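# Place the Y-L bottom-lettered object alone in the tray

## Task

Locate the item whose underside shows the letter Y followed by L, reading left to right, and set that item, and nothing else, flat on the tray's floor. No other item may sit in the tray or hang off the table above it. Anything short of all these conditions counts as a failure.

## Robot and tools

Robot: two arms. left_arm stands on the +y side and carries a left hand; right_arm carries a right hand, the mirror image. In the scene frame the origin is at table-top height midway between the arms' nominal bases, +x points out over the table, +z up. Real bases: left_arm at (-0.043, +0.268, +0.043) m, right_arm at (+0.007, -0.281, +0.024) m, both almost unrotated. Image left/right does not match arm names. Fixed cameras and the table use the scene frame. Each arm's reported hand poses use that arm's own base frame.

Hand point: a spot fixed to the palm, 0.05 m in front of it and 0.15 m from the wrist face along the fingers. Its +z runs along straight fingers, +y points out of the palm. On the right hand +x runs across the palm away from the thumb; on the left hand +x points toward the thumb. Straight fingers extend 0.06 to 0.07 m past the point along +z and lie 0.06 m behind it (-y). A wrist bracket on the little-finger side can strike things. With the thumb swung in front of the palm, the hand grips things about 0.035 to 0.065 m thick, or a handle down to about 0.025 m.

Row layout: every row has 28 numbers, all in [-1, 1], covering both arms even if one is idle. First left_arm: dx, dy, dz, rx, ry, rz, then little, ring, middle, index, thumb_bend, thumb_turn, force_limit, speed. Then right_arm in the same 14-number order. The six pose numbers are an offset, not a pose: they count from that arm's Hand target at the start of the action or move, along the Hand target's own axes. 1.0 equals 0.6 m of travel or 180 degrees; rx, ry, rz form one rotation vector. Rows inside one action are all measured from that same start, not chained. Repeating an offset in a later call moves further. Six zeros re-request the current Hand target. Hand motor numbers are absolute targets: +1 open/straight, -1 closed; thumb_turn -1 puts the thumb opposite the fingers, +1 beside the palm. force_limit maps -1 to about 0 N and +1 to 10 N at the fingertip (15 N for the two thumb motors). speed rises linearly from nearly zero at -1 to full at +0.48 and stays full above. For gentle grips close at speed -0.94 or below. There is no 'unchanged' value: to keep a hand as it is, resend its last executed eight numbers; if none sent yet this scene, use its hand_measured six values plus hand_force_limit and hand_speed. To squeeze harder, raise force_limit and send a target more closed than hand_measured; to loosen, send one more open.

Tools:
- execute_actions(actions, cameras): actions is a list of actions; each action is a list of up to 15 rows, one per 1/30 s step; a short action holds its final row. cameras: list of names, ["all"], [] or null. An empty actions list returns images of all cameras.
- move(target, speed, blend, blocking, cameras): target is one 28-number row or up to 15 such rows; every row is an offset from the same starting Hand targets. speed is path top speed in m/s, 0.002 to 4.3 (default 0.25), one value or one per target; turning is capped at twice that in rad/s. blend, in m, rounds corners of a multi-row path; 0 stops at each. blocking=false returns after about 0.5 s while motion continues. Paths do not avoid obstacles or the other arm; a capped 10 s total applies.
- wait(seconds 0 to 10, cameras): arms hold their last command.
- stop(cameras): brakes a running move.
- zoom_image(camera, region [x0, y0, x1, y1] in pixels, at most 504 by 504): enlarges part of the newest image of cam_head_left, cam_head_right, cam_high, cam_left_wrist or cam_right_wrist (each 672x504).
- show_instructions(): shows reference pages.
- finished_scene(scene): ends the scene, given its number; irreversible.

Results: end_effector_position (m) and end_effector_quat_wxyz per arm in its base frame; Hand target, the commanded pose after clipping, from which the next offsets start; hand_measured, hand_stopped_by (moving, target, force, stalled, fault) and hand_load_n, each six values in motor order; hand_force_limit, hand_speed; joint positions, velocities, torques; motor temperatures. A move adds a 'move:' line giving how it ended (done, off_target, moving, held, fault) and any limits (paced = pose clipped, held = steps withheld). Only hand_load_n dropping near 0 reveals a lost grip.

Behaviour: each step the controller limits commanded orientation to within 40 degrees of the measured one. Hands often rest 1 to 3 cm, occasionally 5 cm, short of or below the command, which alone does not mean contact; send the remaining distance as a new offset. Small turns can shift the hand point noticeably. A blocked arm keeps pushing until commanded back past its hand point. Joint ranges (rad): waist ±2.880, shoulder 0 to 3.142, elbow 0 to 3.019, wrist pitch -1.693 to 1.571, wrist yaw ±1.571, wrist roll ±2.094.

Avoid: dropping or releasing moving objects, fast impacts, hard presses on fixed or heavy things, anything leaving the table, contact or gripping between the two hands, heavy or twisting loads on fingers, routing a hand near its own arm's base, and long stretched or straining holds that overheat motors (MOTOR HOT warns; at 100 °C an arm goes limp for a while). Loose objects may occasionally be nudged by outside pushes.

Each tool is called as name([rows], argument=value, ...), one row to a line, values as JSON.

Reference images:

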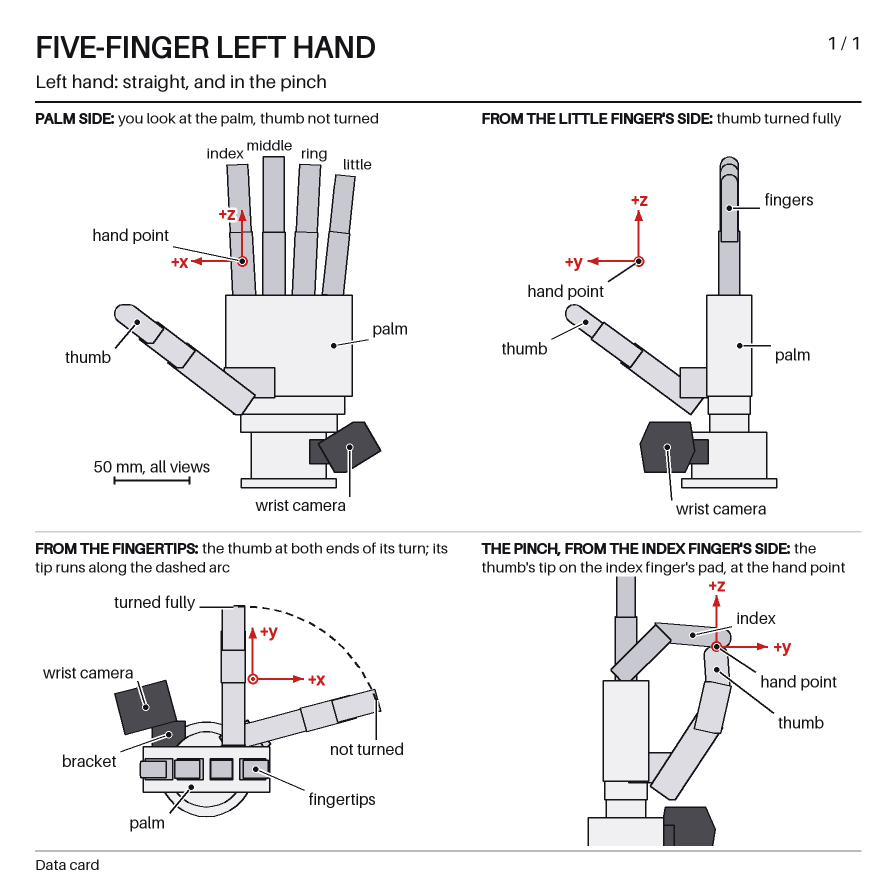

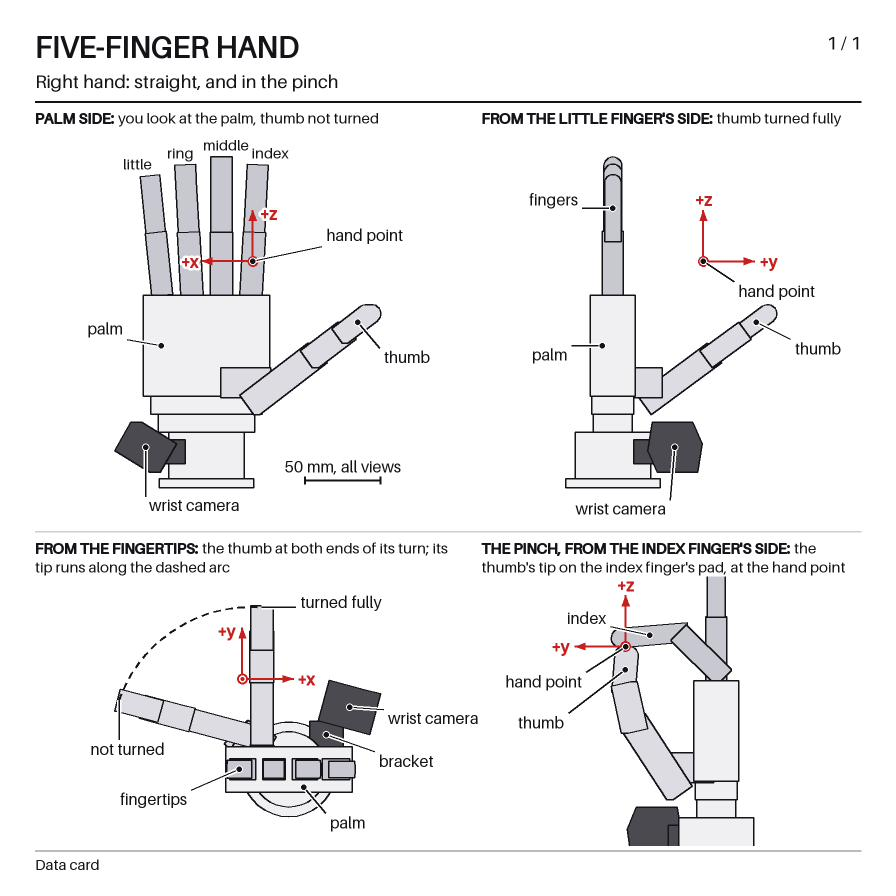

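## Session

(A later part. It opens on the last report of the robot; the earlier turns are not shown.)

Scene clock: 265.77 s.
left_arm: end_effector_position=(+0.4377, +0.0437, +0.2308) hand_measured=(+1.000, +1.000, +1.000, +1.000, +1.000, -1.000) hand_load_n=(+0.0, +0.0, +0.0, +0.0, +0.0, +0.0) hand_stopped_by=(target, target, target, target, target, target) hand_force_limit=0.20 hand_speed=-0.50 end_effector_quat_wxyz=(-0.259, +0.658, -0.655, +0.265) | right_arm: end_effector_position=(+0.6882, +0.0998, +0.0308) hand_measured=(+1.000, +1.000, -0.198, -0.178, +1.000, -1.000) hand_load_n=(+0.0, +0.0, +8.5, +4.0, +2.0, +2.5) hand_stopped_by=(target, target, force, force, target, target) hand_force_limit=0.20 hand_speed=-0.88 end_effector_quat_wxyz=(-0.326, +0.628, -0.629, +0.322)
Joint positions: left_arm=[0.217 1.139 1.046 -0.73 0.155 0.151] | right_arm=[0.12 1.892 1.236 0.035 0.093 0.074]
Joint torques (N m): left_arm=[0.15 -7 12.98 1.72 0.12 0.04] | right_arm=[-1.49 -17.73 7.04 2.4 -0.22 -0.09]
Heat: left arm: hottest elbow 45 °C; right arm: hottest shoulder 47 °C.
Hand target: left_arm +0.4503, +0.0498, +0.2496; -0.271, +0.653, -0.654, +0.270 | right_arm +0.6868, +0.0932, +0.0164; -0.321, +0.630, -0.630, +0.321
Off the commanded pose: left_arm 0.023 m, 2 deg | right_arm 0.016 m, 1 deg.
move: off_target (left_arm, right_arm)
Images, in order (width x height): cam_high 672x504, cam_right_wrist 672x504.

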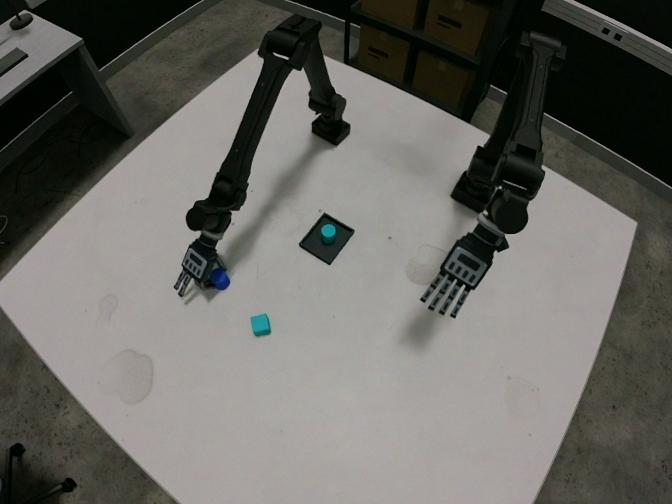

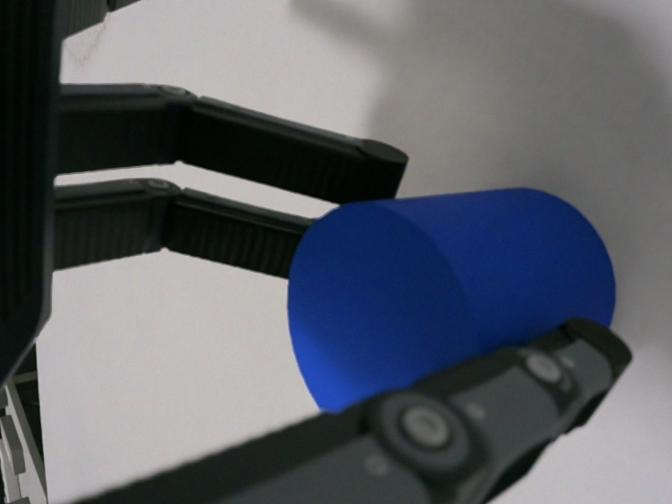

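move([
  [0,0,0,0,0,0, 1,1,1,1,1,-1,0.2,-0.5, 0.005,-0.2217,-0.2167,0,0,0,1,1,-0.4,-0.5,1,-1,0.2,-0.88],
  [0,0,0,0,0,0, 1,1,1,1,1,-1,0.2,-0.5, 0.155,-0.4693,-0.7265,0.3333,0,0,1,1,-0.4,-0.5,1,-1,0.2,-0.88],
], speed=0.25, blend=[0.03,0], cameras=["cam_right_wrist","cam_high"])

Scene clock: 273.00 s.
left_arm: end_effector_position=(+0.4377, +0.0437, +0.2308) hand_measured=(+1.000, +1.000, +1.000, +1.000, +1.000, -1.000) hand_load_n=(+0.0, +0.0, +0.0, -0.5, +0.0, +0.0) hand_stopped_by=(target, target, target, target, target, target) hand_force_limit=0.20 hand_speed=-0.50 end_effector_quat_wxyz=(-0.259, +0.658, -0.655, +0.265) | right_arm: end_effector_position=(+0.5040, +0.0036, +0.5000) hand_measured=(+1.000, +1.000, -0.198, -0.178, +1.000, -1.000) hand_load_n=(+0.0, +0.0, +8.5, +4.0, +2.0, +2.5) hand_stopped_by=(target, target, force, force, target, target) hand_force_limit=0.20 hand_speed=-0.88 end_effector_quat_wxyz=(+0.588, -0.393, +0.386, -0.592)
Joint positions: left_arm=[0.217 1.139 1.046 -0.73 0.155 0.151] | right_arm=[-0.09 0.941 0.872 0.476 -0.088 0.025]
Joint torques (N m): left_arm=[0.09 -6.95 12.98 1.72 0.12 0.04] | right_arm=[-1.61 -6.24 8.43 2.44 -0.25 0.18]
Heat: left arm: hottest elbow 45 °C; right arm: hottest shoulder 46 °C.
Hand target: left_arm +0.4503, +0.0498, +0.2496; -0.271, +0.653, -0.654, +0.270 | right_arm +0.5002, +0.0006, +0.5007; +0.593, -0.386, +0.385, -0.593
Off the commanded pose: left_arm 0.023 m, 2 deg | right_arm 0.005 m, 1 deg.
move: off_target (left_arm)
Images, in order (width x height): cam_high 672x504, cam_right_wrist 672x504.

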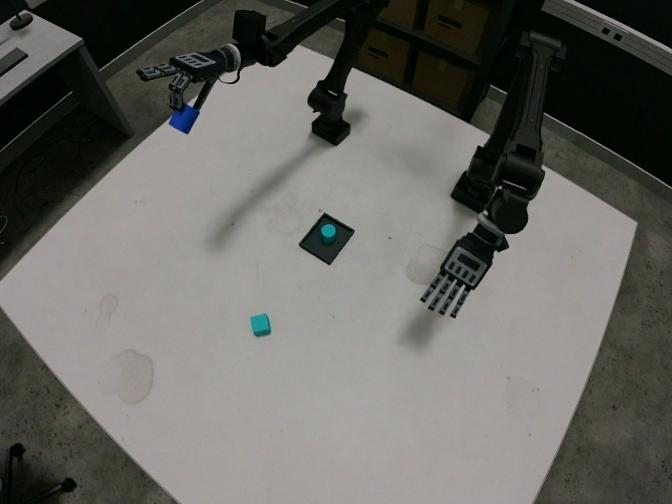

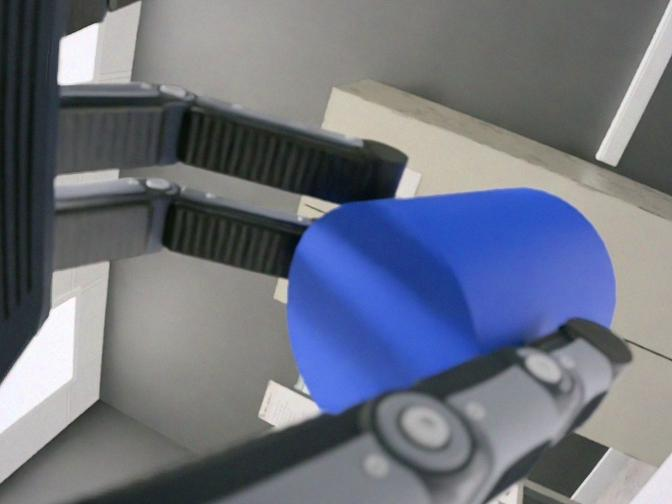

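move(target=[0,0,0,0,0,0, 1,1,1,1,1,-1,0.2,-0.5, -0.1333,-0.3857,0.117,0.2682,-0.1676,0.1962,1,1,-0.4,-0.5,1,-1,0.2,-0.88], speed=0.25, cameras=["cam_right_wrist","cam_high","cam_head_right"])

Scene clock: 279.60 s.
left_arm: end_effector_position=(+0.4377, +0.0437, +0.2308) hand_measured=(+1.000, +1.000, +1.000, +1.000, +1.000, -1.000) hand_load_n=(+0.0, +0.0, +0.0, +0.0, -0.5, +0.0) hand_stopped_by=(target, target, target, target, target, target) hand_force_limit=0.20 hand_speed=-0.50 end_effector_quat_wxyz=(-0.259, +0.658, -0.655, +0.265) | right_arm: end_effector_position=(+0.4765, +0.0759, +0.7165) hand_measured=(+1.000, +1.000, -0.198, -0.178, +1.000, -1.000) hand_load_n=(+0.0, +0.0, +8.5, +4.0, +2.0, +2.5) hand_stopped_by=(target, target, force, force, target, target) hand_force_limit=0.20 hand_speed=-0.88 end_effector_quat_wxyz=(+0.909, -0.133, +0.076, -0.387)
Joint positions: left_arm=[0.217 1.139 1.046 -0.73 0.155 0.151] | right_arm=[-0.052 1.37 1.268 1.435 -0.197 0.796]
Joint torques (N m): left_arm=[0.15 -6.95 12.97 1.72 0.12 0.04] | right_arm=[0.15 -9.58 12.7 0.59 0.23 0.19]
Heat: left arm: hottest elbow 46 °C; right arm: hottest shoulder 45 °C.
Hand target: left_arm +0.4503, +0.0498, +0.2496; -0.271, +0.653, -0.654, +0.270 | right_arm +0.4704, +0.0808, +0.7407; +0.916, -0.121, +0.050, -0.379
Off the commanded pose: left_arm 0.023 m, 2 deg | right_arm 0.025 m, 3 deg.
move: off_target (left_arm, right_arm)
Images, in order (width x height): cam_head_right 672x504, cam_high 672x504, cam_right_wrist 672x504.

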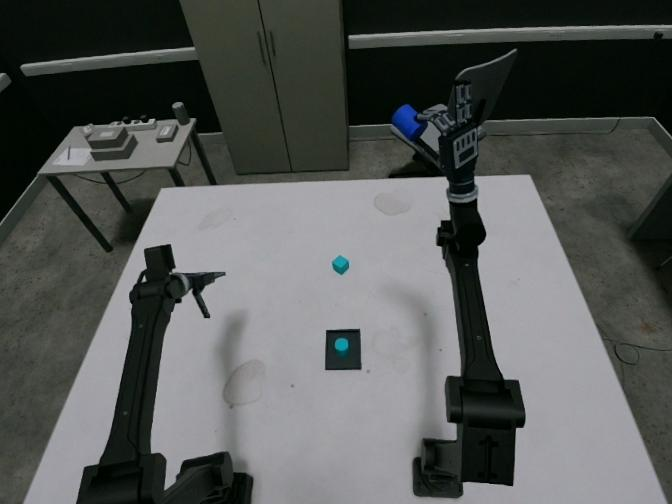

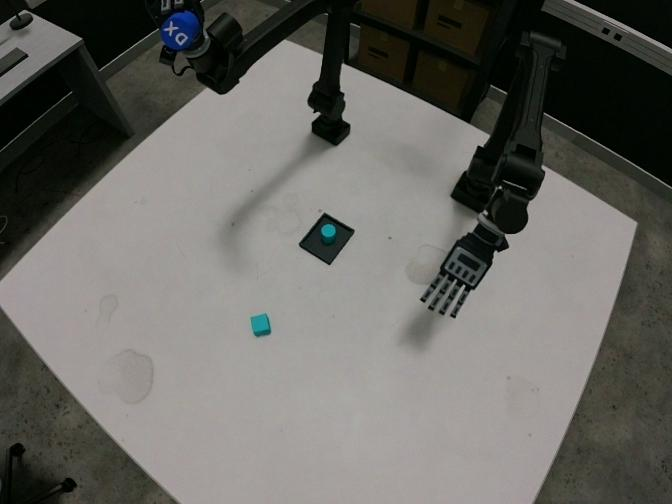

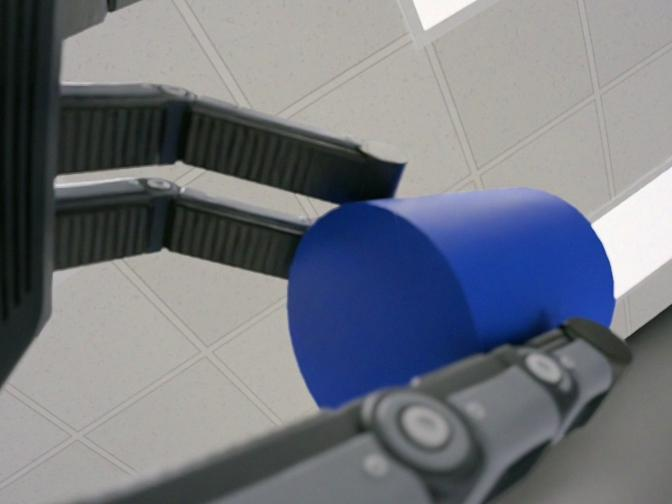

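move(target=[0,0,0,0,0,0, 1,1,1,1,1,-1,0.2,-0.5, 0.1295,0.0468,-0.4017,-0.2682,0.1676,-0.1962,1,1,-0.4,-0.5,1,-1,0.2,-0.88], speed=0.25)

Scene clock: 285.27 s.
left_arm: end_effector_position=(+0.4377, +0.0437, +0.2308) hand_measured=(+1.000, +1.000, +1.000, +1.000, +1.000, -1.000) hand_load_n=(+0.0, +0.0, -0.5, +0.0, +0.0, +0.0) hand_stopped_by=(target, target, target, target, target, target) hand_force_limit=0.20 hand_speed=-0.50 end_effector_quat_wxyz=(-0.259, +0.658, -0.655, +0.265) | right_arm: end_effector_position=(+0.5051, -0.0033, +0.4996) hand_measured=(+1.000, +1.000, -0.198, -0.178, +1.000, -1.000) hand_load_n=(+0.0, +0.0, +8.5, +4.5, +2.0, +2.5) hand_stopped_by=(target, target, force, force, target, target) hand_force_limit=0.20 hand_speed=-0.88 end_effector_quat_wxyz=(+0.594, -0.383, +0.390, -0.590)
Joint positions: left_arm=[0.217 1.139 1.046 -0.73 0.155 0.151] | right_arm=[-0.11 0.949 0.866 0.5 -0.096 0.055]
Joint torques (N m): left_arm=[0.15 -6.95 12.98 1.72 0.12 0.04] | right_arm=[0.03 -7.06 8.8 1.48 0.05 -0.12]
Heat: left arm: hottest elbow 46 °C; right arm: hottest shoulder 45 °C.
Hand target: left_arm +0.4503, +0.0498, +0.2496; -0.271, +0.653, -0.654, +0.270 | right_arm +0.5002, +0.0007, +0.5006; +0.593, -0.386, +0.385, -0.593
Off the commanded pose: left_arm 0.023 m, 2 deg | right_arm 0.007 m, 1 deg.
move: off_target (left_arm)

move(target=[0,0,0,0,0,0, 1,1,1,1,1,-1,0.2,-0.5, -0.0833,0.6463,-0.1053,-0.3333,0,0,1,1,-0.4,-0.5,1,-1,0.2,-0.88], speed=0.25, cameras=["cam_right_wrist","cam_high","cam_head_right"])

Scene clock: 289.40 s.
left_arm: end_effector_position=(+0.4377, +0.0437, +0.2308) hand_measured=(+1.000, +1.000, +1.000, +1.000, +1.000, -1.000) hand_load_n=(+0.0, +0.0, +0.0, +0.0, +0.0, +0.0) hand_stopped_by=(target, target, target, target, target, target) hand_force_limit=0.20 hand_speed=-0.50 end_effector_quat_wxyz=(-0.259, +0.658, -0.655, +0.265) | right_arm: end_effector_position=(+0.5745, +0.0443, +0.0954) hand_measured=(+1.000, +1.000, -0.198, -0.178, +1.000, -1.000) hand_load_n=(+0.0, +0.0, +8.5, +4.5, +2.0, +2.5) hand_stopped_by=(target, target, force, force, target, target) hand_force_limit=0.20 hand_speed=-0.88 end_effector_quat_wxyz=(-0.303, +0.640, -0.635, +0.309)
Joint positions: left_arm=[0.217 1.139 1.046 -0.73 0.155 0.151] | right_arm=[0.033 1.54 0.987 -0.123 0.03 0.011]
Joint torques (N m): left_arm=[0.15 -6.95 12.98 1.7 0.11 0.04] | right_arm=[-0.09 -13.33 12.66 1.37 0.01 0.16]
Heat: left arm: hottest elbow 46 °C; right arm: hottest elbow 45 °C.
Hand target: left_arm +0.4503, +0.0498, +0.2496; -0.271, +0.653, -0.654, +0.270 | right_arm +0.5997, +0.0504, +0.1205; -0.321, +0.630, -0.630, +0.321
Off the commanded pose: left_arm 0.023 m, 2 deg | right_arm 0.036 m, 3 deg.
move: off_target (left_arm, right_arm)
Images, in order (width x height): cam_head_right 672x504, cam_high 672x504, cam_right_wrist 672x504.

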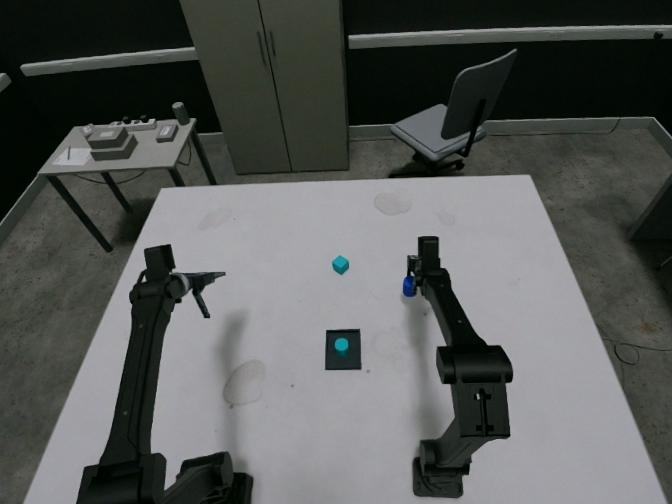

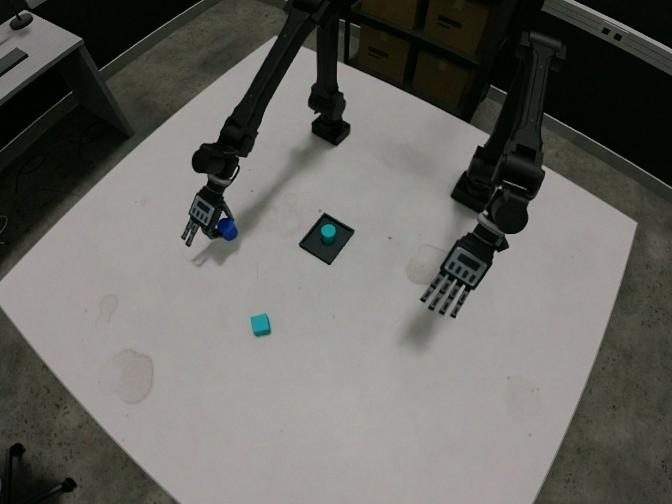

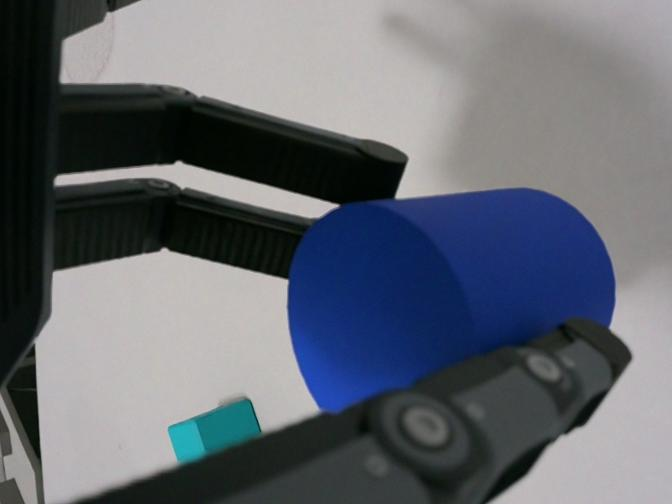

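move(target=[0,0,0,0,0,0, 1,1,1,1,1,-1,0.2,-0.5, 0,0.1005,0.0318,0,0,0,1,1,-0.4,-0.5,1,-1,0.2,-0.88], speed=0.1, cameras=["cam_right_wrist","cam_head_right"])

zoom_image(camera="cam_head_right", region=[350, 220, 470, 320])

Scene clock: 292.13 s.
left_arm: end_effector_position=(+0.4377, +0.0437, +0.2308) hand_measured=(+1.000, +1.000, +1.000, +1.000, +1.000, -1.000) hand_load_n=(+0.0, +0.0, +0.0, +0.0, +0.0, +0.0) hand_stopped_by=(target, target, target, target, target, target) hand_force_limit=0.20 hand_speed=-0.50 end_effector_quat_wxyz=(-0.259, +0.658, -0.655, +0.265) | right_arm: end_effector_position=(+0.5793, +0.0443, +0.0665) hand_measured=(+1.000, +1.000, -0.198, -0.178, +1.000, -1.000) hand_load_n=(+0.0, +0.0, +8.5, +4.5, +2.0, +2.5) hand_stopped_by=(target, target, force, force, target, target) hand_force_limit=0.20 hand_speed=-0.88 end_effector_quat_wxyz=(-0.318, +0.632, -0.628, +0.324)
Joint positions: left_arm=[0.217 1.139 1.046 -0.73 0.155 0.151] | right_arm=[0.034 1.589 0.928 0.031 0.032 0.011]
Joint torques (N m): left_arm=[0.09 -6.95 12.98 1.73 0.12 0.04] | right_arm=[0.09 -13.27 7.23 2.37 0.02 0.17]
Heat: left arm: hottest elbow 46 °C; right arm: hottest elbow 45 °C.
Hand target: left_arm +0.4503, +0.0498, +0.2496; -0.271, +0.653, -0.654, +0.270 | right_arm +0.5797, +0.0502, +0.0606; -0.321, +0.630, -0.630, +0.321
Off the commanded pose: left_arm 0.023 m, 2 deg | right_arm 0.009 m, 1 deg.
move: off_target (left_arm)
Images, in order (width x height): cam_head_right 672x504, cam_right_wrist 672x504.

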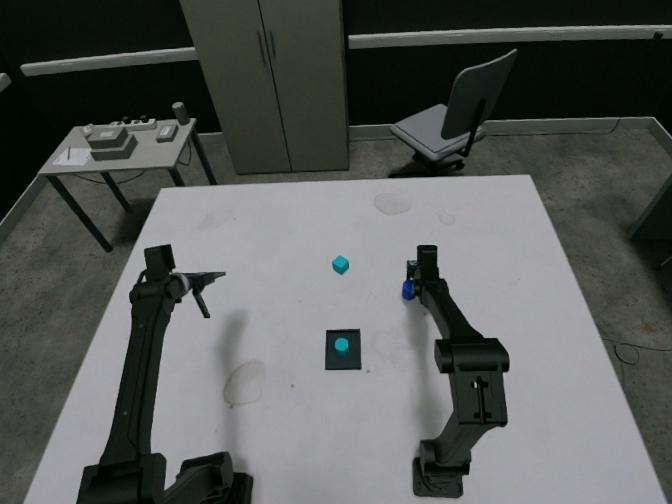

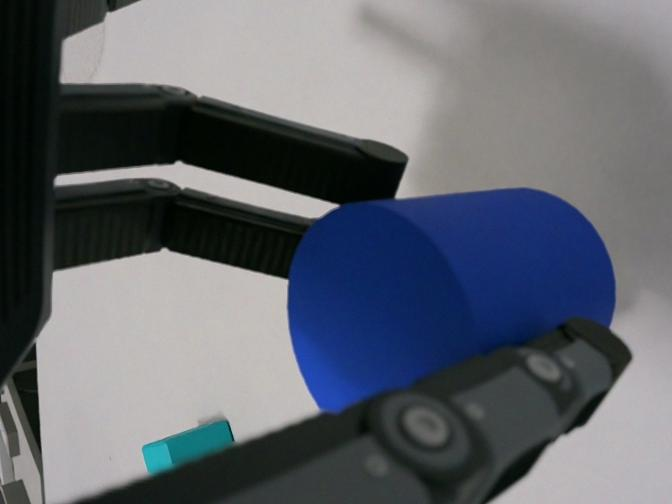

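Scaled by 4.200 from the camera's 672x504 image, which has a finer 960x720 frame.

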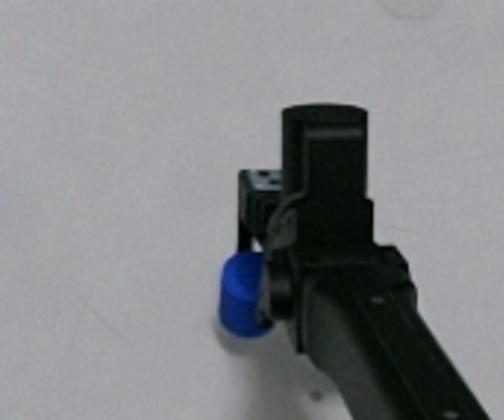

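move(target=[0,0,0,0,0,0, 1,1,1,1,1,-1,0.2,-0.5, 0,0.027,0.0196,0,0,0,1,1,-0.4,-0.5,1,-1,0.2,-0.88], speed=0.05, cameras=["cam_right_wrist","cam_head_right"])

zoom_image(camera="cam_head_right", region=[350, 220, 470, 320])

Scene clock: 298.73 s.
left_arm: end_effector_position=(+0.4377, +0.0437, +0.2308) hand_measured=(+1.000, +1.000, +1.000, +1.000, +1.000, -1.000) hand_load_n=(+0.0, +0.0, +0.0, +0.0, +0.0, +0.0) hand_stopped_by=(target, target, target, target, target, target) hand_force_limit=0.20 hand_speed=-0.50 end_effector_quat_wxyz=(-0.259, +0.658, -0.655, +0.265) | right_arm: end_effector_position=(+0.5805, +0.0443, +0.0486) hand_measured=(+1.000, +1.000, -0.198, -0.178, +1.000, -1.000) hand_load_n=(+0.0, +0.0, +8.5, +4.5, +2.0, +2.5) hand_stopped_by=(target, target, force, force, target, target) hand_force_limit=0.20 hand_speed=-0.88 end_effector_quat_wxyz=(-0.319, +0.632, -0.627, +0.325)
Joint positions: left_arm=[0.217 1.139 1.046 -0.73 0.155 0.151] | right_arm=[0.034 1.624 0.91 0.089 0.032 0.011]
Joint torques (N m): left_arm=[0.15 -6.95 12.97 1.73 0.12 0.04] | right_arm=[0.09 -13.27 6.83 2.43 0.02 0.18]
Motor temperatures (°C): left_arm=[35 34 47 27 29 27] | right_arm=[32 44 45 29 26 27]
Heat: left arm: hottest elbow 47 °C; right arm: hottest elbow 45 °C.
Hand target: left_arm +0.4503, +0.0498, +0.2496; -0.271, +0.653, -0.654, +0.270 | right_arm +0.5796, +0.0502, +0.0405; -0.320, +0.630, -0.630, +0.321
Off the commanded pose: left_arm 0.023 m, 2 deg | right_arm 0.010 m, 1 deg.
move: off_target (left_arm)
Images, in order (width x height): cam_head_right 672x504, cam_right_wrist 672x504.

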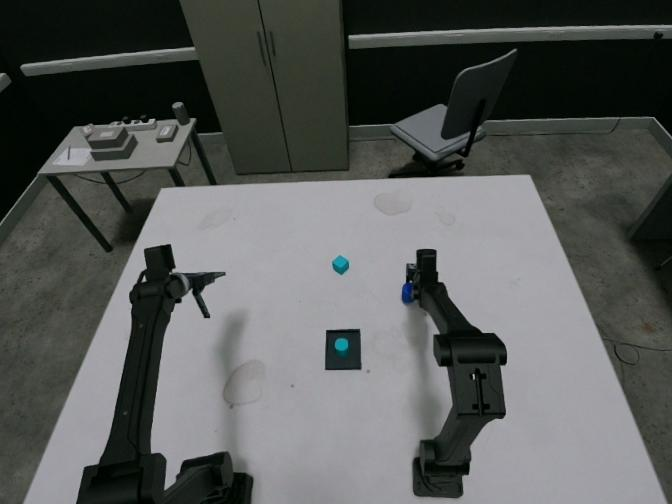

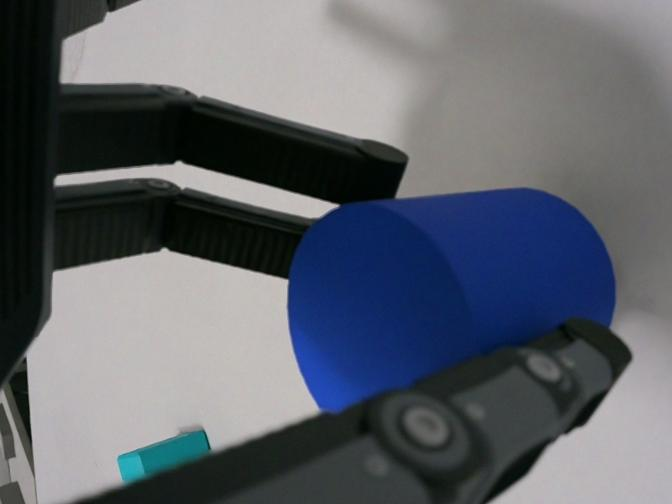

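Scaled by 4.200 from the camera's 672x504 image, which has a finer 960x720 frame.

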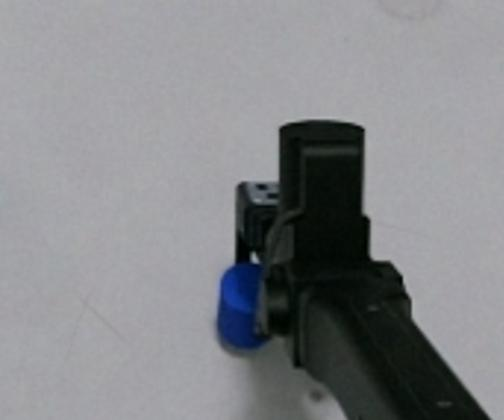

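move(target=[0,0,0,0,0,0, 1,1,1,1,1,-1,0.2,-0.5, 0,0.0175,0.0127,0,0,0,1,1,-0.4,-0.5,1,-1,0.2,-0.88], speed=0.03, cameras=["cam_right_wrist"])

move(target=[0,0,0,0,0,0, 1,1,1,1,1,-1,0.2,-0.5, 0,0.0108,0.0078,0,0,0,1,1,-0.4,-0.5,1,-1,0.2,-0.88], speed=0.03, cameras=["cam_right_wrist"])

Scene clock: 301.50 s.
left_arm: end_effector_position=(+0.4377, +0.0437, +0.2308) hand_measured=(+1.000, +1.000, +1.000, +1.000, +1.000, -1.000) hand_load_n=(+0.0, +0.0, -0.5, +0.0, +0.0, +0.5) hand_stopped_by=(target, target, target, target, target, target) hand_force_limit=0.20 hand_speed=-0.50 end_effector_quat_wxyz=(-0.259, +0.658, -0.655, +0.265) | right_arm: end_effector_position=(+0.5811, +0.0444, +0.0366) hand_measured=(+1.000, +1.000, -0.198, -0.178, +1.000, -1.000) hand_load_n=(-0.5, +0.0, +8.5, +4.5, +2.0, +2.5) hand_stopped_by=(target, target, force, force, target, target) hand_force_limit=0.20 hand_speed=-0.88 end_effector_quat_wxyz=(-0.320, +0.631, -0.627, +0.326)
Joint positions: left_arm=[0.217 1.139 1.046 -0.73 0.155 0.151] | right_arm=[0.034 1.649 0.899 0.126 0.032 0.011]
Joint torques (N m): left_arm=[0.15 -6.95 12.97 1.72 0.12 0.04] | right_arm=[0.09 -13.27 6.61 2.41 0.03 0.17]
Heat: left arm: hottest elbow 47 °C; right arm: hottest elbow 45 °C.
Hand target: left_arm +0.4503, +0.0498, +0.2496; -0.271, +0.653, -0.654, +0.270 | right_arm +0.5796, +0.0502, +0.0275; -0.320, +0.630, -0.630, +0.321
Off the commanded pose: left_arm 0.023 m, 2 deg | right_arm 0.011 m, 1 deg.
move: off_target (left_arm, right_arm)
Images, in order (width x height): cam_right_wrist 672x504.

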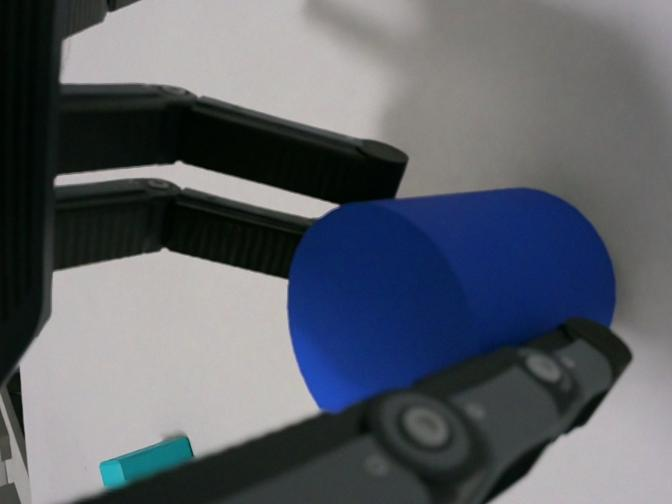

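Scene clock: 302.40 s.
left_arm: end_effector_position=(+0.4377, +0.0437, +0.2308) hand_measured=(+1.000, +1.000, +1.000, +1.000, +1.000, -1.000) hand_load_n=(+0.0, +0.0, +0.0, +0.0, +0.0, +0.0) hand_stopped_by=(target, target, target, target, target, target) hand_force_limit=0.20 hand_speed=-0.50 end_effector_quat_wxyz=(-0.259, +0.658, -0.655, +0.265) | right_arm: end_effector_position=(+0.5816, +0.0446, +0.0298) hand_measured=(+1.000, +1.000, -0.198, -0.178, +1.000, -1.000) hand_load_n=(+0.0, +0.0, +8.5, +4.5, +2.0, +2.5) hand_stopped_by=(target, target, force, force, target, target) hand_force_limit=0.20 hand_speed=-0.88 end_effector_quat_wxyz=(-0.321, +0.631, -0.627, +0.326)
Joint positions: left_arm=[0.217 1.139 1.046 -0.73 0.155 0.151] | right_arm=[0.034 1.664 0.894 0.149 0.032 0.011]
Joint torques (N m): left_arm=[0.15 -7 12.97 1.72 0.11 0.04] | right_arm=[0.03 -13.27 6.45 2.44 0.02 0.17]
Heat: left arm: hottest elbow 47 °C; right arm: hottest elbow 45 °C.
Hand target: left_arm +0.4503, +0.0498, +0.2496; -0.271, +0.653, -0.654, +0.270 | right_arm +0.5795, +0.0504, +0.0195; -0.321, +0.630, -0.630, +0.321
Off the commanded pose: left_arm 0.023 m, 2 deg | right_arm 0.012 m, 1 deg.
move: off_target (left_arm, right_arm)
Images, in order (width x height): cam_right_wrist 672x504.

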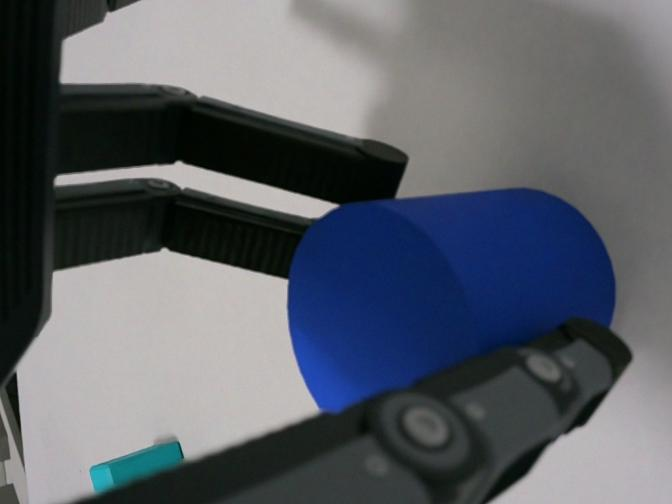

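move(target=[0,0,0,0,0,0, 1,1,1,1,1,-1,0.2,-0.5, 0,0,0,0,0,0,1,1,0.3,0.3,1,-1,0.2,-0.8], speed=0.03, cameras=["cam_right_wrist"])

Scene clock: 304.73 s.
left_arm: end_effector_position=(+0.4377, +0.0437, +0.2308) hand_measured=(+1.000, +1.000, +1.000, +1.000, +1.000, -1.000) hand_load_n=(+0.0, +0.0, +0.0, +0.0, +0.0, +0.0) hand_stopped_by=(target, target, target, target, target, target) hand_force_limit=0.20 hand_speed=-0.50 end_effector_quat_wxyz=(-0.259, +0.658, -0.655, +0.265) | right_arm: end_effector_position=(+0.5819, +0.0446, +0.0300) hand_measured=(+1.000, +1.000, +0.300, +0.300, +1.000, -1.000) hand_load_n=(+0.0, +0.0, +0.0, +0.0, +0.0, +0.0) hand_stopped_by=(target, target, target, target, target, target) hand_force_limit=0.20 hand_speed=-0.80 end_effector_quat_wxyz=(-0.321, +0.631, -0.627, +0.326)
Joint positions: left_arm=[0.217 1.139 1.046 -0.73 0.155 0.151] | right_arm=[0.034 1.664 0.894 0.15 0.032 0.011]
Joint torques (N m): left_arm=[0.15 -6.95 12.97 1.72 0.12 0.04] | right_arm=[0.09 -13.22 6.45 2.4 0.02 0.17]
Heat: left arm: hottest elbow 47 °C; right arm: hottest elbow 44 °C.
Hand target: left_arm +0.4503, +0.0498, +0.2496; -0.271, +0.653, -0.654, +0.270 | right_arm +0.5795, +0.0504, +0.0195; -0.321, +0.630, -0.630, +0.321
Off the commanded pose: left_arm 0.023 m, 2 deg | right_arm 0.012 m, 1 deg.
move: off_target (left_arm, right_arm)
Images, in order (width x height): cam_right_wrist 672x504.

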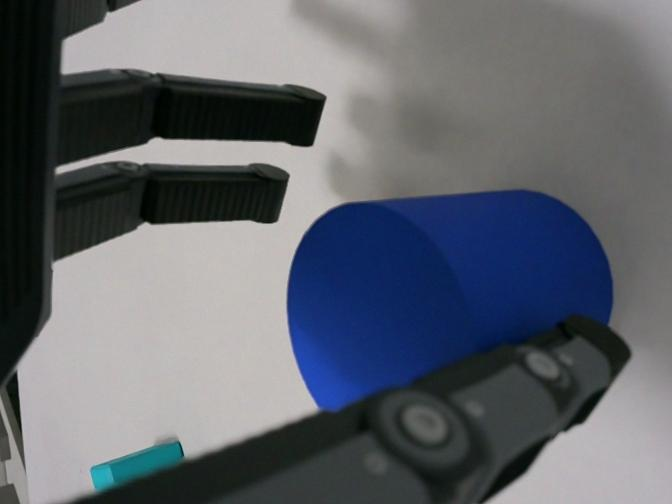

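move([
  [0,0,0,0,0,0, 1,1,1,1,1,-1,0.2,-0.5, 0,0.0159,-0.0503,0,0,0,1,1,0.3,0.3,1,-1,0.2,-0.8],
  [0,0,0,0,0,0, 1,1,1,1,1,-1,0.2,-0.5, 0,-0.1704,-0.2475,0,0,0,1,1,0.3,0.3,1,-1,0.2,-0.8],
], speed=0.12, cameras=["cam_right_wrist"])

Scene clock: 310.07 s.
left_arm: end_effector_position=(+0.4377, +0.0437, +0.2308) hand_measured=(+1.000, +1.000, +1.000, +1.000, +1.000, -1.000) hand_load_n=(+0.0, +0.0, +0.0, +0.0, +0.0, +0.0) hand_stopped_by=(target, target, target, target, target, target) hand_force_limit=0.20 hand_speed=-0.50 end_effector_quat_wxyz=(-0.259, +0.658, -0.655, +0.265) | right_arm: end_effector_position=(+0.4985, +0.0443, +0.1534) hand_measured=(+1.000, +1.000, +0.300, +0.300, +1.000, -1.000) hand_load_n=(+0.0, +0.0, +0.0, +0.0, +0.0, +0.0) hand_stopped_by=(target, target, target, target, target, target) hand_force_limit=0.20 hand_speed=-0.80 end_effector_quat_wxyz=(-0.297, +0.643, -0.637, +0.304)
Joint positions: left_arm=[0.217 1.139 1.046 -0.73 0.155 0.151] | right_arm=[0.04 1.274 0.895 -0.315 0.036 0.015]
Joint torques (N m): left_arm=[0.15 -6.95 12.97 1.73 0.12 0.04] | right_arm=[0.09 -11.05 13.27 1.33 0.03 0.17]
Heat: left arm: hottest elbow 47 °C; right arm: hottest elbow 44 °C.
Hand target: left_arm +0.4503, +0.0498, +0.2496; -0.271, +0.653, -0.654, +0.270 | right_arm +0.5197, +0.0504, +0.1895; -0.320, +0.630, -0.630, +0.321
Off the commanded pose: left_arm 0.023 m, 2 deg | right_arm 0.042 m, 4 deg.
move: off_target (left_arm, right_arm)
Images, in order (width x height): cam_right_wrist 672x504.

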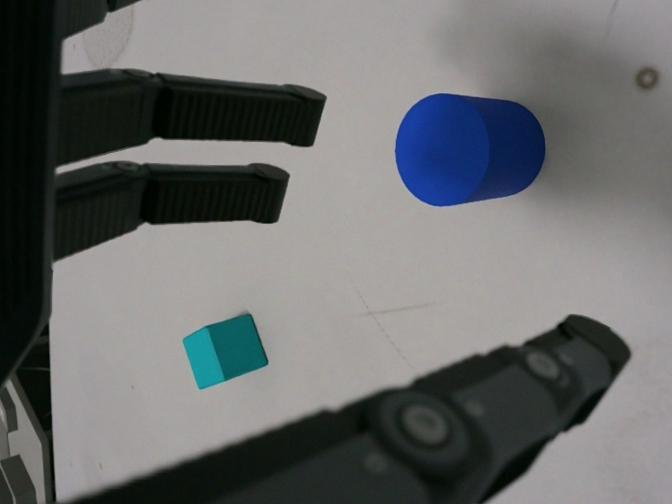

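execute_actions(actions=[], cameras=["cam_right_wrist"])

zoom_image(camera="cam_right_wrist", region=[170, 300, 290, 400])

Scene clock: 315.17 s.
left_arm: end_effector_position=(+0.4377, +0.0437, +0.2308) hand_measured=(+1.000, +1.000, +1.000, +1.000, +1.000, -1.000) hand_load_n=(+0.0, +0.0, +0.0, +0.0, +0.0, +0.0) hand_stopped_by=(target, target, target, target, target, target) hand_force_limit=0.20 hand_speed=-0.50 end_effector_quat_wxyz=(-0.259, +0.658, -0.655, +0.265) | right_arm: end_effector_position=(+0.4985, +0.0443, +0.1534) hand_measured=(+1.000, +1.000, +0.300, +0.300, +1.000, -1.000) hand_load_n=(+0.0, +0.0, +0.0, +0.0, +0.0, +0.0) hand_stopped_by=(target, target, target, target, target, target) hand_force_limit=0.20 hand_speed=-0.80 end_effector_quat_wxyz=(-0.297, +0.643, -0.637, +0.304)
Joint positions: left_arm=[0.217 1.139 1.046 -0.73 0.155 0.151] | right_arm=[0.04 1.274 0.895 -0.315 0.036 0.015]
Joint velocities: within noise
Joint torques (N m): left_arm=[0.15 -6.95 12.98 1.72 0.12 0.04] | right_arm=[0.09 -11.05 13.26 1.35 0.03 0.18]
Motor temperatures (°C): left_arm=[34 34 47 27 29 27] | right_arm=[32 43 45 29 26 27]
Heat: left arm: hottest elbow 47 °C; right arm: hottest elbow 45 °C.
Hand target: left_arm +0.4503, +0.0498, +0.2496; -0.271, +0.653, -0.654, +0.270 | right_arm +0.5197, +0.0504, +0.1895; -0.320, +0.630, -0.630, +0.321
Off the commanded pose: left_arm 0.023 m, 2 deg | right_arm 0.042 m, 4 deg.
Images, in order (width x height): cam_right_wrist 672x504.

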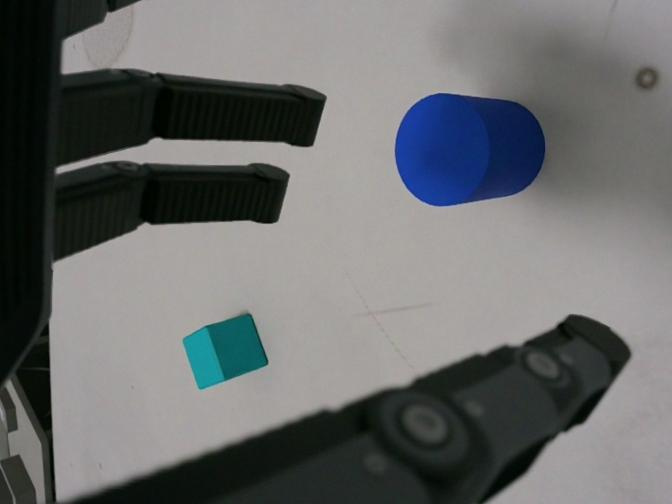

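Scaled by 4.200 from the camera's 672x504 image, which has a finer 960x720 frame.

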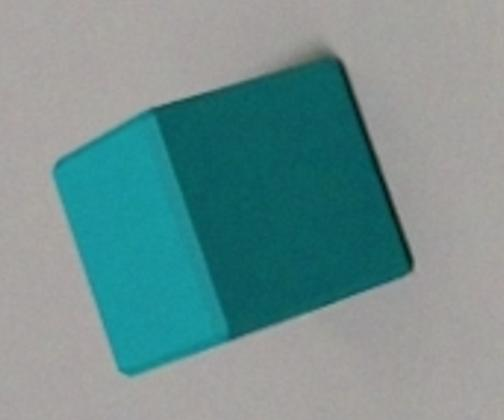

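move(target=[0,0,0,0,0,0, 1,1,1,1,1,-1,0.2,-0.5, -0.4033,-0.0553,0.2732,-0.0264,-0.1959,-0.1559,1,1,0.5,0.5,1,-1,0.2,-0.8], speed=0.2, cameras=["cam_right_wrist","cam_high"])

Scene clock: 323.37 s.
left_arm: end_effector_position=(+0.4377, +0.0437, +0.2308) hand_measured=(+1.000, +1.000, +1.000, +1.000, +1.000, -1.000) hand_load_n=(+0.0, +0.0, +0.0, +0.0, +0.0, +0.0) hand_stopped_by=(target, target, target, target, target, target) hand_force_limit=0.20 hand_speed=-0.50 end_effector_quat_wxyz=(-0.259, +0.658, -0.655, +0.265) | right_arm: end_effector_position=(+0.6521, +0.2830, +0.1040) hand_measured=(+1.000, +1.000, +0.500, +0.500, +1.000, -1.000) hand_load_n=(+0.0, +0.0, +0.0, +0.0, +0.0, +0.0) hand_stopped_by=(target, target, target, target, target, target) hand_force_limit=0.20 hand_speed=-0.80 end_effector_quat_wxyz=(-0.372, +0.842, -0.363, +0.145)
Joint positions: left_arm=[0.217 1.139 1.046 -0.73 0.155 0.151] | right_arm=[0.302 1.937 1.6 -0.474 -0.352 -0.315]
Joint torques (N m): left_arm=[0.15 -6.95 12.97 1.72 0.12 0.04] | right_arm=[-0.38 -19.66 13.46 1.2 -0.49 -0.14]
Heat: left arm: hottest elbow 48 °C; right arm: hottest elbow 47 °C.
Hand target: left_arm +0.4503, +0.0498, +0.2496; -0.271, +0.653, -0.654, +0.270 | right_arm +0.6717, +0.2924, +0.1197; -0.383, +0.841, -0.348, +0.158
Off the commanded pose: left_arm 0.023 m, 2 deg | right_arm 0.027 m, 3 deg.
move: off_target (left_arm, right_arm)
Images, in order (width x height): cam_high 672x504, cam_right_wrist 672x504.

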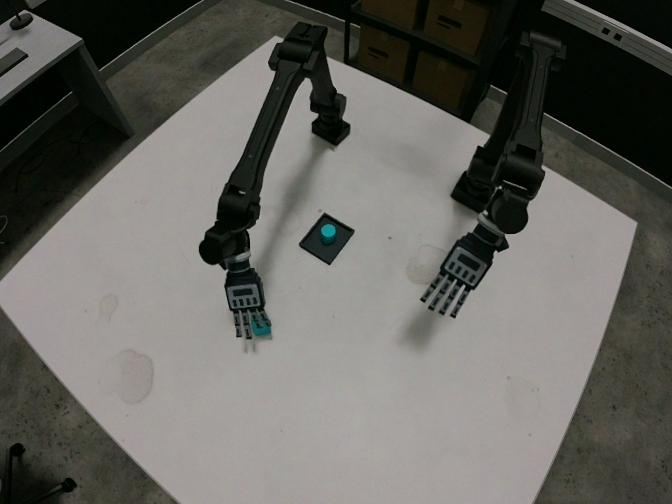

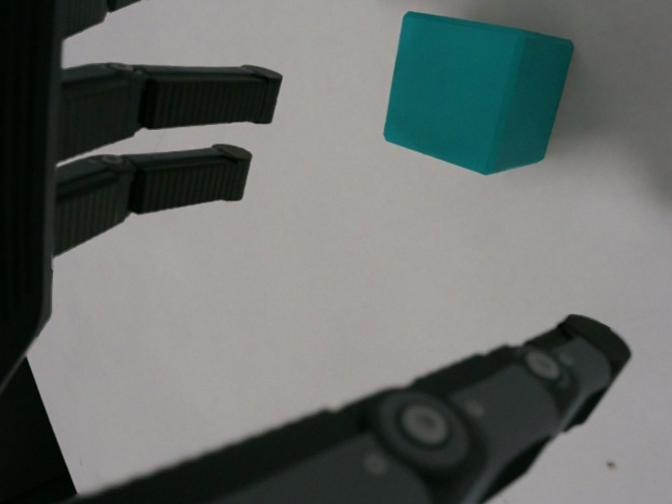

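move(target=[0,0,0,0,0,0, 1,1,1,1,1,-1,0.2,-0.5, 0.0173,0.0456,0.0738,0,-0.0294,-0.0255,1,1,0.5,0.5,1,-1,0.2,-0.8], speed=0.1, cameras=["cam_right_wrist"])

Scene clock: 331.47 s.
left_arm: end_effector_position=(+0.4377, +0.0437, +0.2308) hand_measured=(+1.000, +1.000, +1.000, +1.000, +1.000, -1.000) hand_load_n=(+0.0, +0.0, +0.0, +0.0, +0.0, +0.5) hand_stopped_by=(target, target, target, target, target, target) hand_force_limit=0.20 hand_speed=-0.50 end_effector_quat_wxyz=(-0.259, +0.658, -0.655, +0.265) | right_arm: end_effector_position=(+0.6632, +0.2946, +0.0536) hand_measured=(+1.000, +1.000, +0.500, +0.500, +1.000, -1.000) hand_load_n=(+0.0, +0.0, +0.0, +0.0, +0.0, +0.0) hand_stopped_by=(target, target, target, target, target, target) hand_force_limit=0.20 hand_speed=-0.80 end_effector_quat_wxyz=(-0.378, +0.866, -0.308, +0.113)
Joint positions: left_arm=[0.217 1.139 1.046 -0.73 0.155 0.151] | right_arm=[0.298 2.059 1.665 -0.475 -0.449 -0.423]
Joint torques (N m): left_arm=[0.09 -6.95 12.97 1.73 0.12 0.04] | right_arm=[-1.49 -21.42 13.07 1.61 -0.56 -0.13]
Heat: left arm: hottest elbow 48 °C; right arm: hottest elbow 49 °C.
Hand target: left_arm +0.4503, +0.0498, +0.2496; -0.271, +0.653, -0.654, +0.270 | right_arm +0.6900, +0.2959, +0.0702; -0.392, +0.861, -0.296, +0.135
Off the commanded pose: left_arm 0.023 m, 2 deg | right_arm 0.031 m, 3 deg.
move: off_target (left_arm, right_arm)
Images, in order (width x height): cam_right_wrist 672x504.

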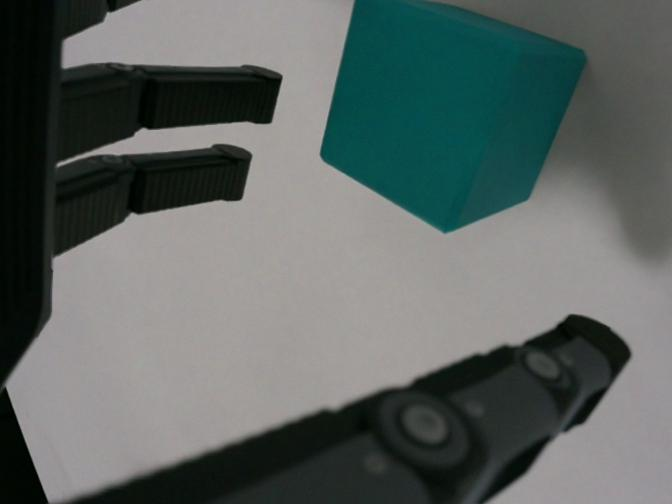

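move(target=[0,0,0,0,0,0, 1,1,1,1,1,-1,0.2,-0.5, 0.0113,0.0036,0.0351,0,0,0,1,1,0.5,0.5,1,-1,0.2,-0.8], speed=0.08, cameras=["cam_right_wrist"])

Scene clock: 337.47 s.
left_arm: end_effector_position=(+0.4377, +0.0437, +0.2308) hand_measured=(+1.000, +1.000, +1.000, +1.000, +1.000, -1.000) hand_load_n=(+0.0, +0.0, +0.0, +0.0, +0.0, +0.0) hand_stopped_by=(target, target, target, target, target, target) hand_force_limit=0.20 hand_speed=-0.50 end_effector_quat_wxyz=(-0.259, +0.658, -0.655, +0.265) | right_arm: end_effector_position=(+0.6773, +0.2990, +0.0389) hand_measured=(+1.000, +1.000, +0.500, +0.500, +1.000, -1.000) hand_load_n=(+0.0, +0.0, +0.0, +0.0, +0.0, +0.0) hand_stopped_by=(target, target, target, target, target, target) hand_force_limit=0.20 hand_speed=-0.80 end_effector_quat_wxyz=(-0.378, +0.866, -0.308, +0.112)
Joint positions: left_arm=[0.217 1.139 1.046 -0.73 0.155 0.151] | right_arm=[0.298 2.113 1.716 -0.475 -0.449 -0.424]
Joint torques (N m): left_arm=[0.15 -6.89 12.97 1.72 0.12 0.04] | right_arm=[-1.14 -22.07 13.08 1.83 -0.46 -0.1]
Heat: left arm: hottest elbow 48 °C; right arm: hottest elbow 49 °C.
Hand target: left_arm +0.4503, +0.0498, +0.2496; -0.271, +0.653, -0.654, +0.270 | right_arm +0.7043, +0.3031, +0.0546; -0.392, +0.861, -0.296, +0.134
Off the commanded pose: left_arm 0.023 m, 2 deg | right_arm 0.032 m, 3 deg.
move: off_target (left_arm, right_arm)
Images, in order (width x height): cam_right_wrist 672x504.

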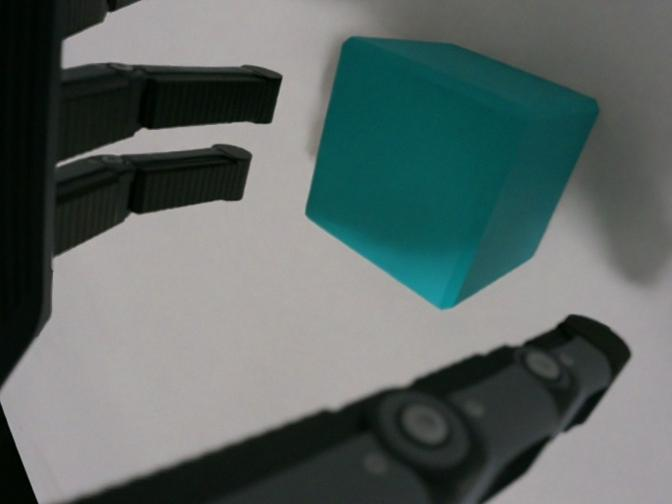

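move(target=[0,0,0,0,0,0, 1,1,1,1,1,-1,0.2,-0.5, 0.0245,0.0134,0.0303,0,0,0,1,1,0.5,0.5,1,-1,0.2,-0.8], speed=0.06, cameras=["cam_right_wrist"])

Scene clock: 341.47 s.
left_arm: end_effector_position=(+0.4377, +0.0437, +0.2308) hand_measured=(+1.000, +1.000, +1.000, +1.000, +1.000, -1.000) hand_load_n=(+0.0, +0.0, +0.0, +0.0, +0.0, +0.0) hand_stopped_by=(target, target, target, target, target, target) hand_force_limit=0.20 hand_speed=-0.50 end_effector_quat_wxyz=(-0.259, +0.658, -0.655, +0.265) | right_arm: end_effector_position=(+0.6939, +0.2991, +0.0221) hand_measured=(+1.000, +1.000, +0.500, +0.500, +1.000, -1.000) hand_load_n=(-0.5, +0.0, +0.0, +0.0, +0.0, +0.0) hand_stopped_by=(target, target, target, target, target, target) hand_force_limit=0.20 hand_speed=-0.80 end_effector_quat_wxyz=(-0.378, +0.866, -0.308, +0.112)
Joint positions: left_arm=[0.217 1.139 1.046 -0.73 0.155 0.151] | right_arm=[0.291 2.172 1.77 -0.471 -0.453 -0.429]
Joint torques (N m): left_arm=[0.15 -6.95 12.97 1.72 0.11 0.03] | right_arm=[-1.38 -22.65 13.04 1.76 -0.56 -0.14]
Heat: left arm: hottest elbow 48 °C; right arm: hottest elbow 49 °C.
Hand target: left_arm +0.4503, +0.0498, +0.2496; -0.271, +0.653, -0.654, +0.270 | right_arm +0.7210, +0.3009, +0.0367; -0.392, +0.861, -0.296, +0.134
Off the commanded pose: left_arm 0.023 m, 2 deg | right_arm 0.031 m, 3 deg.
move: off_target (left_arm, right_arm)
Images, in order (width x height): cam_right_wrist 672x504.

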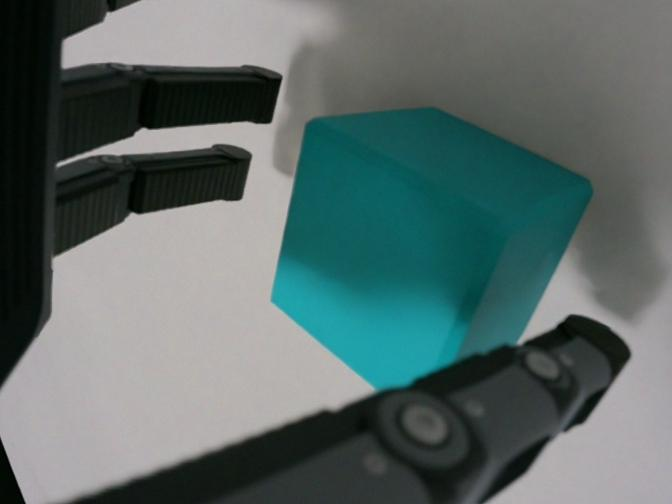

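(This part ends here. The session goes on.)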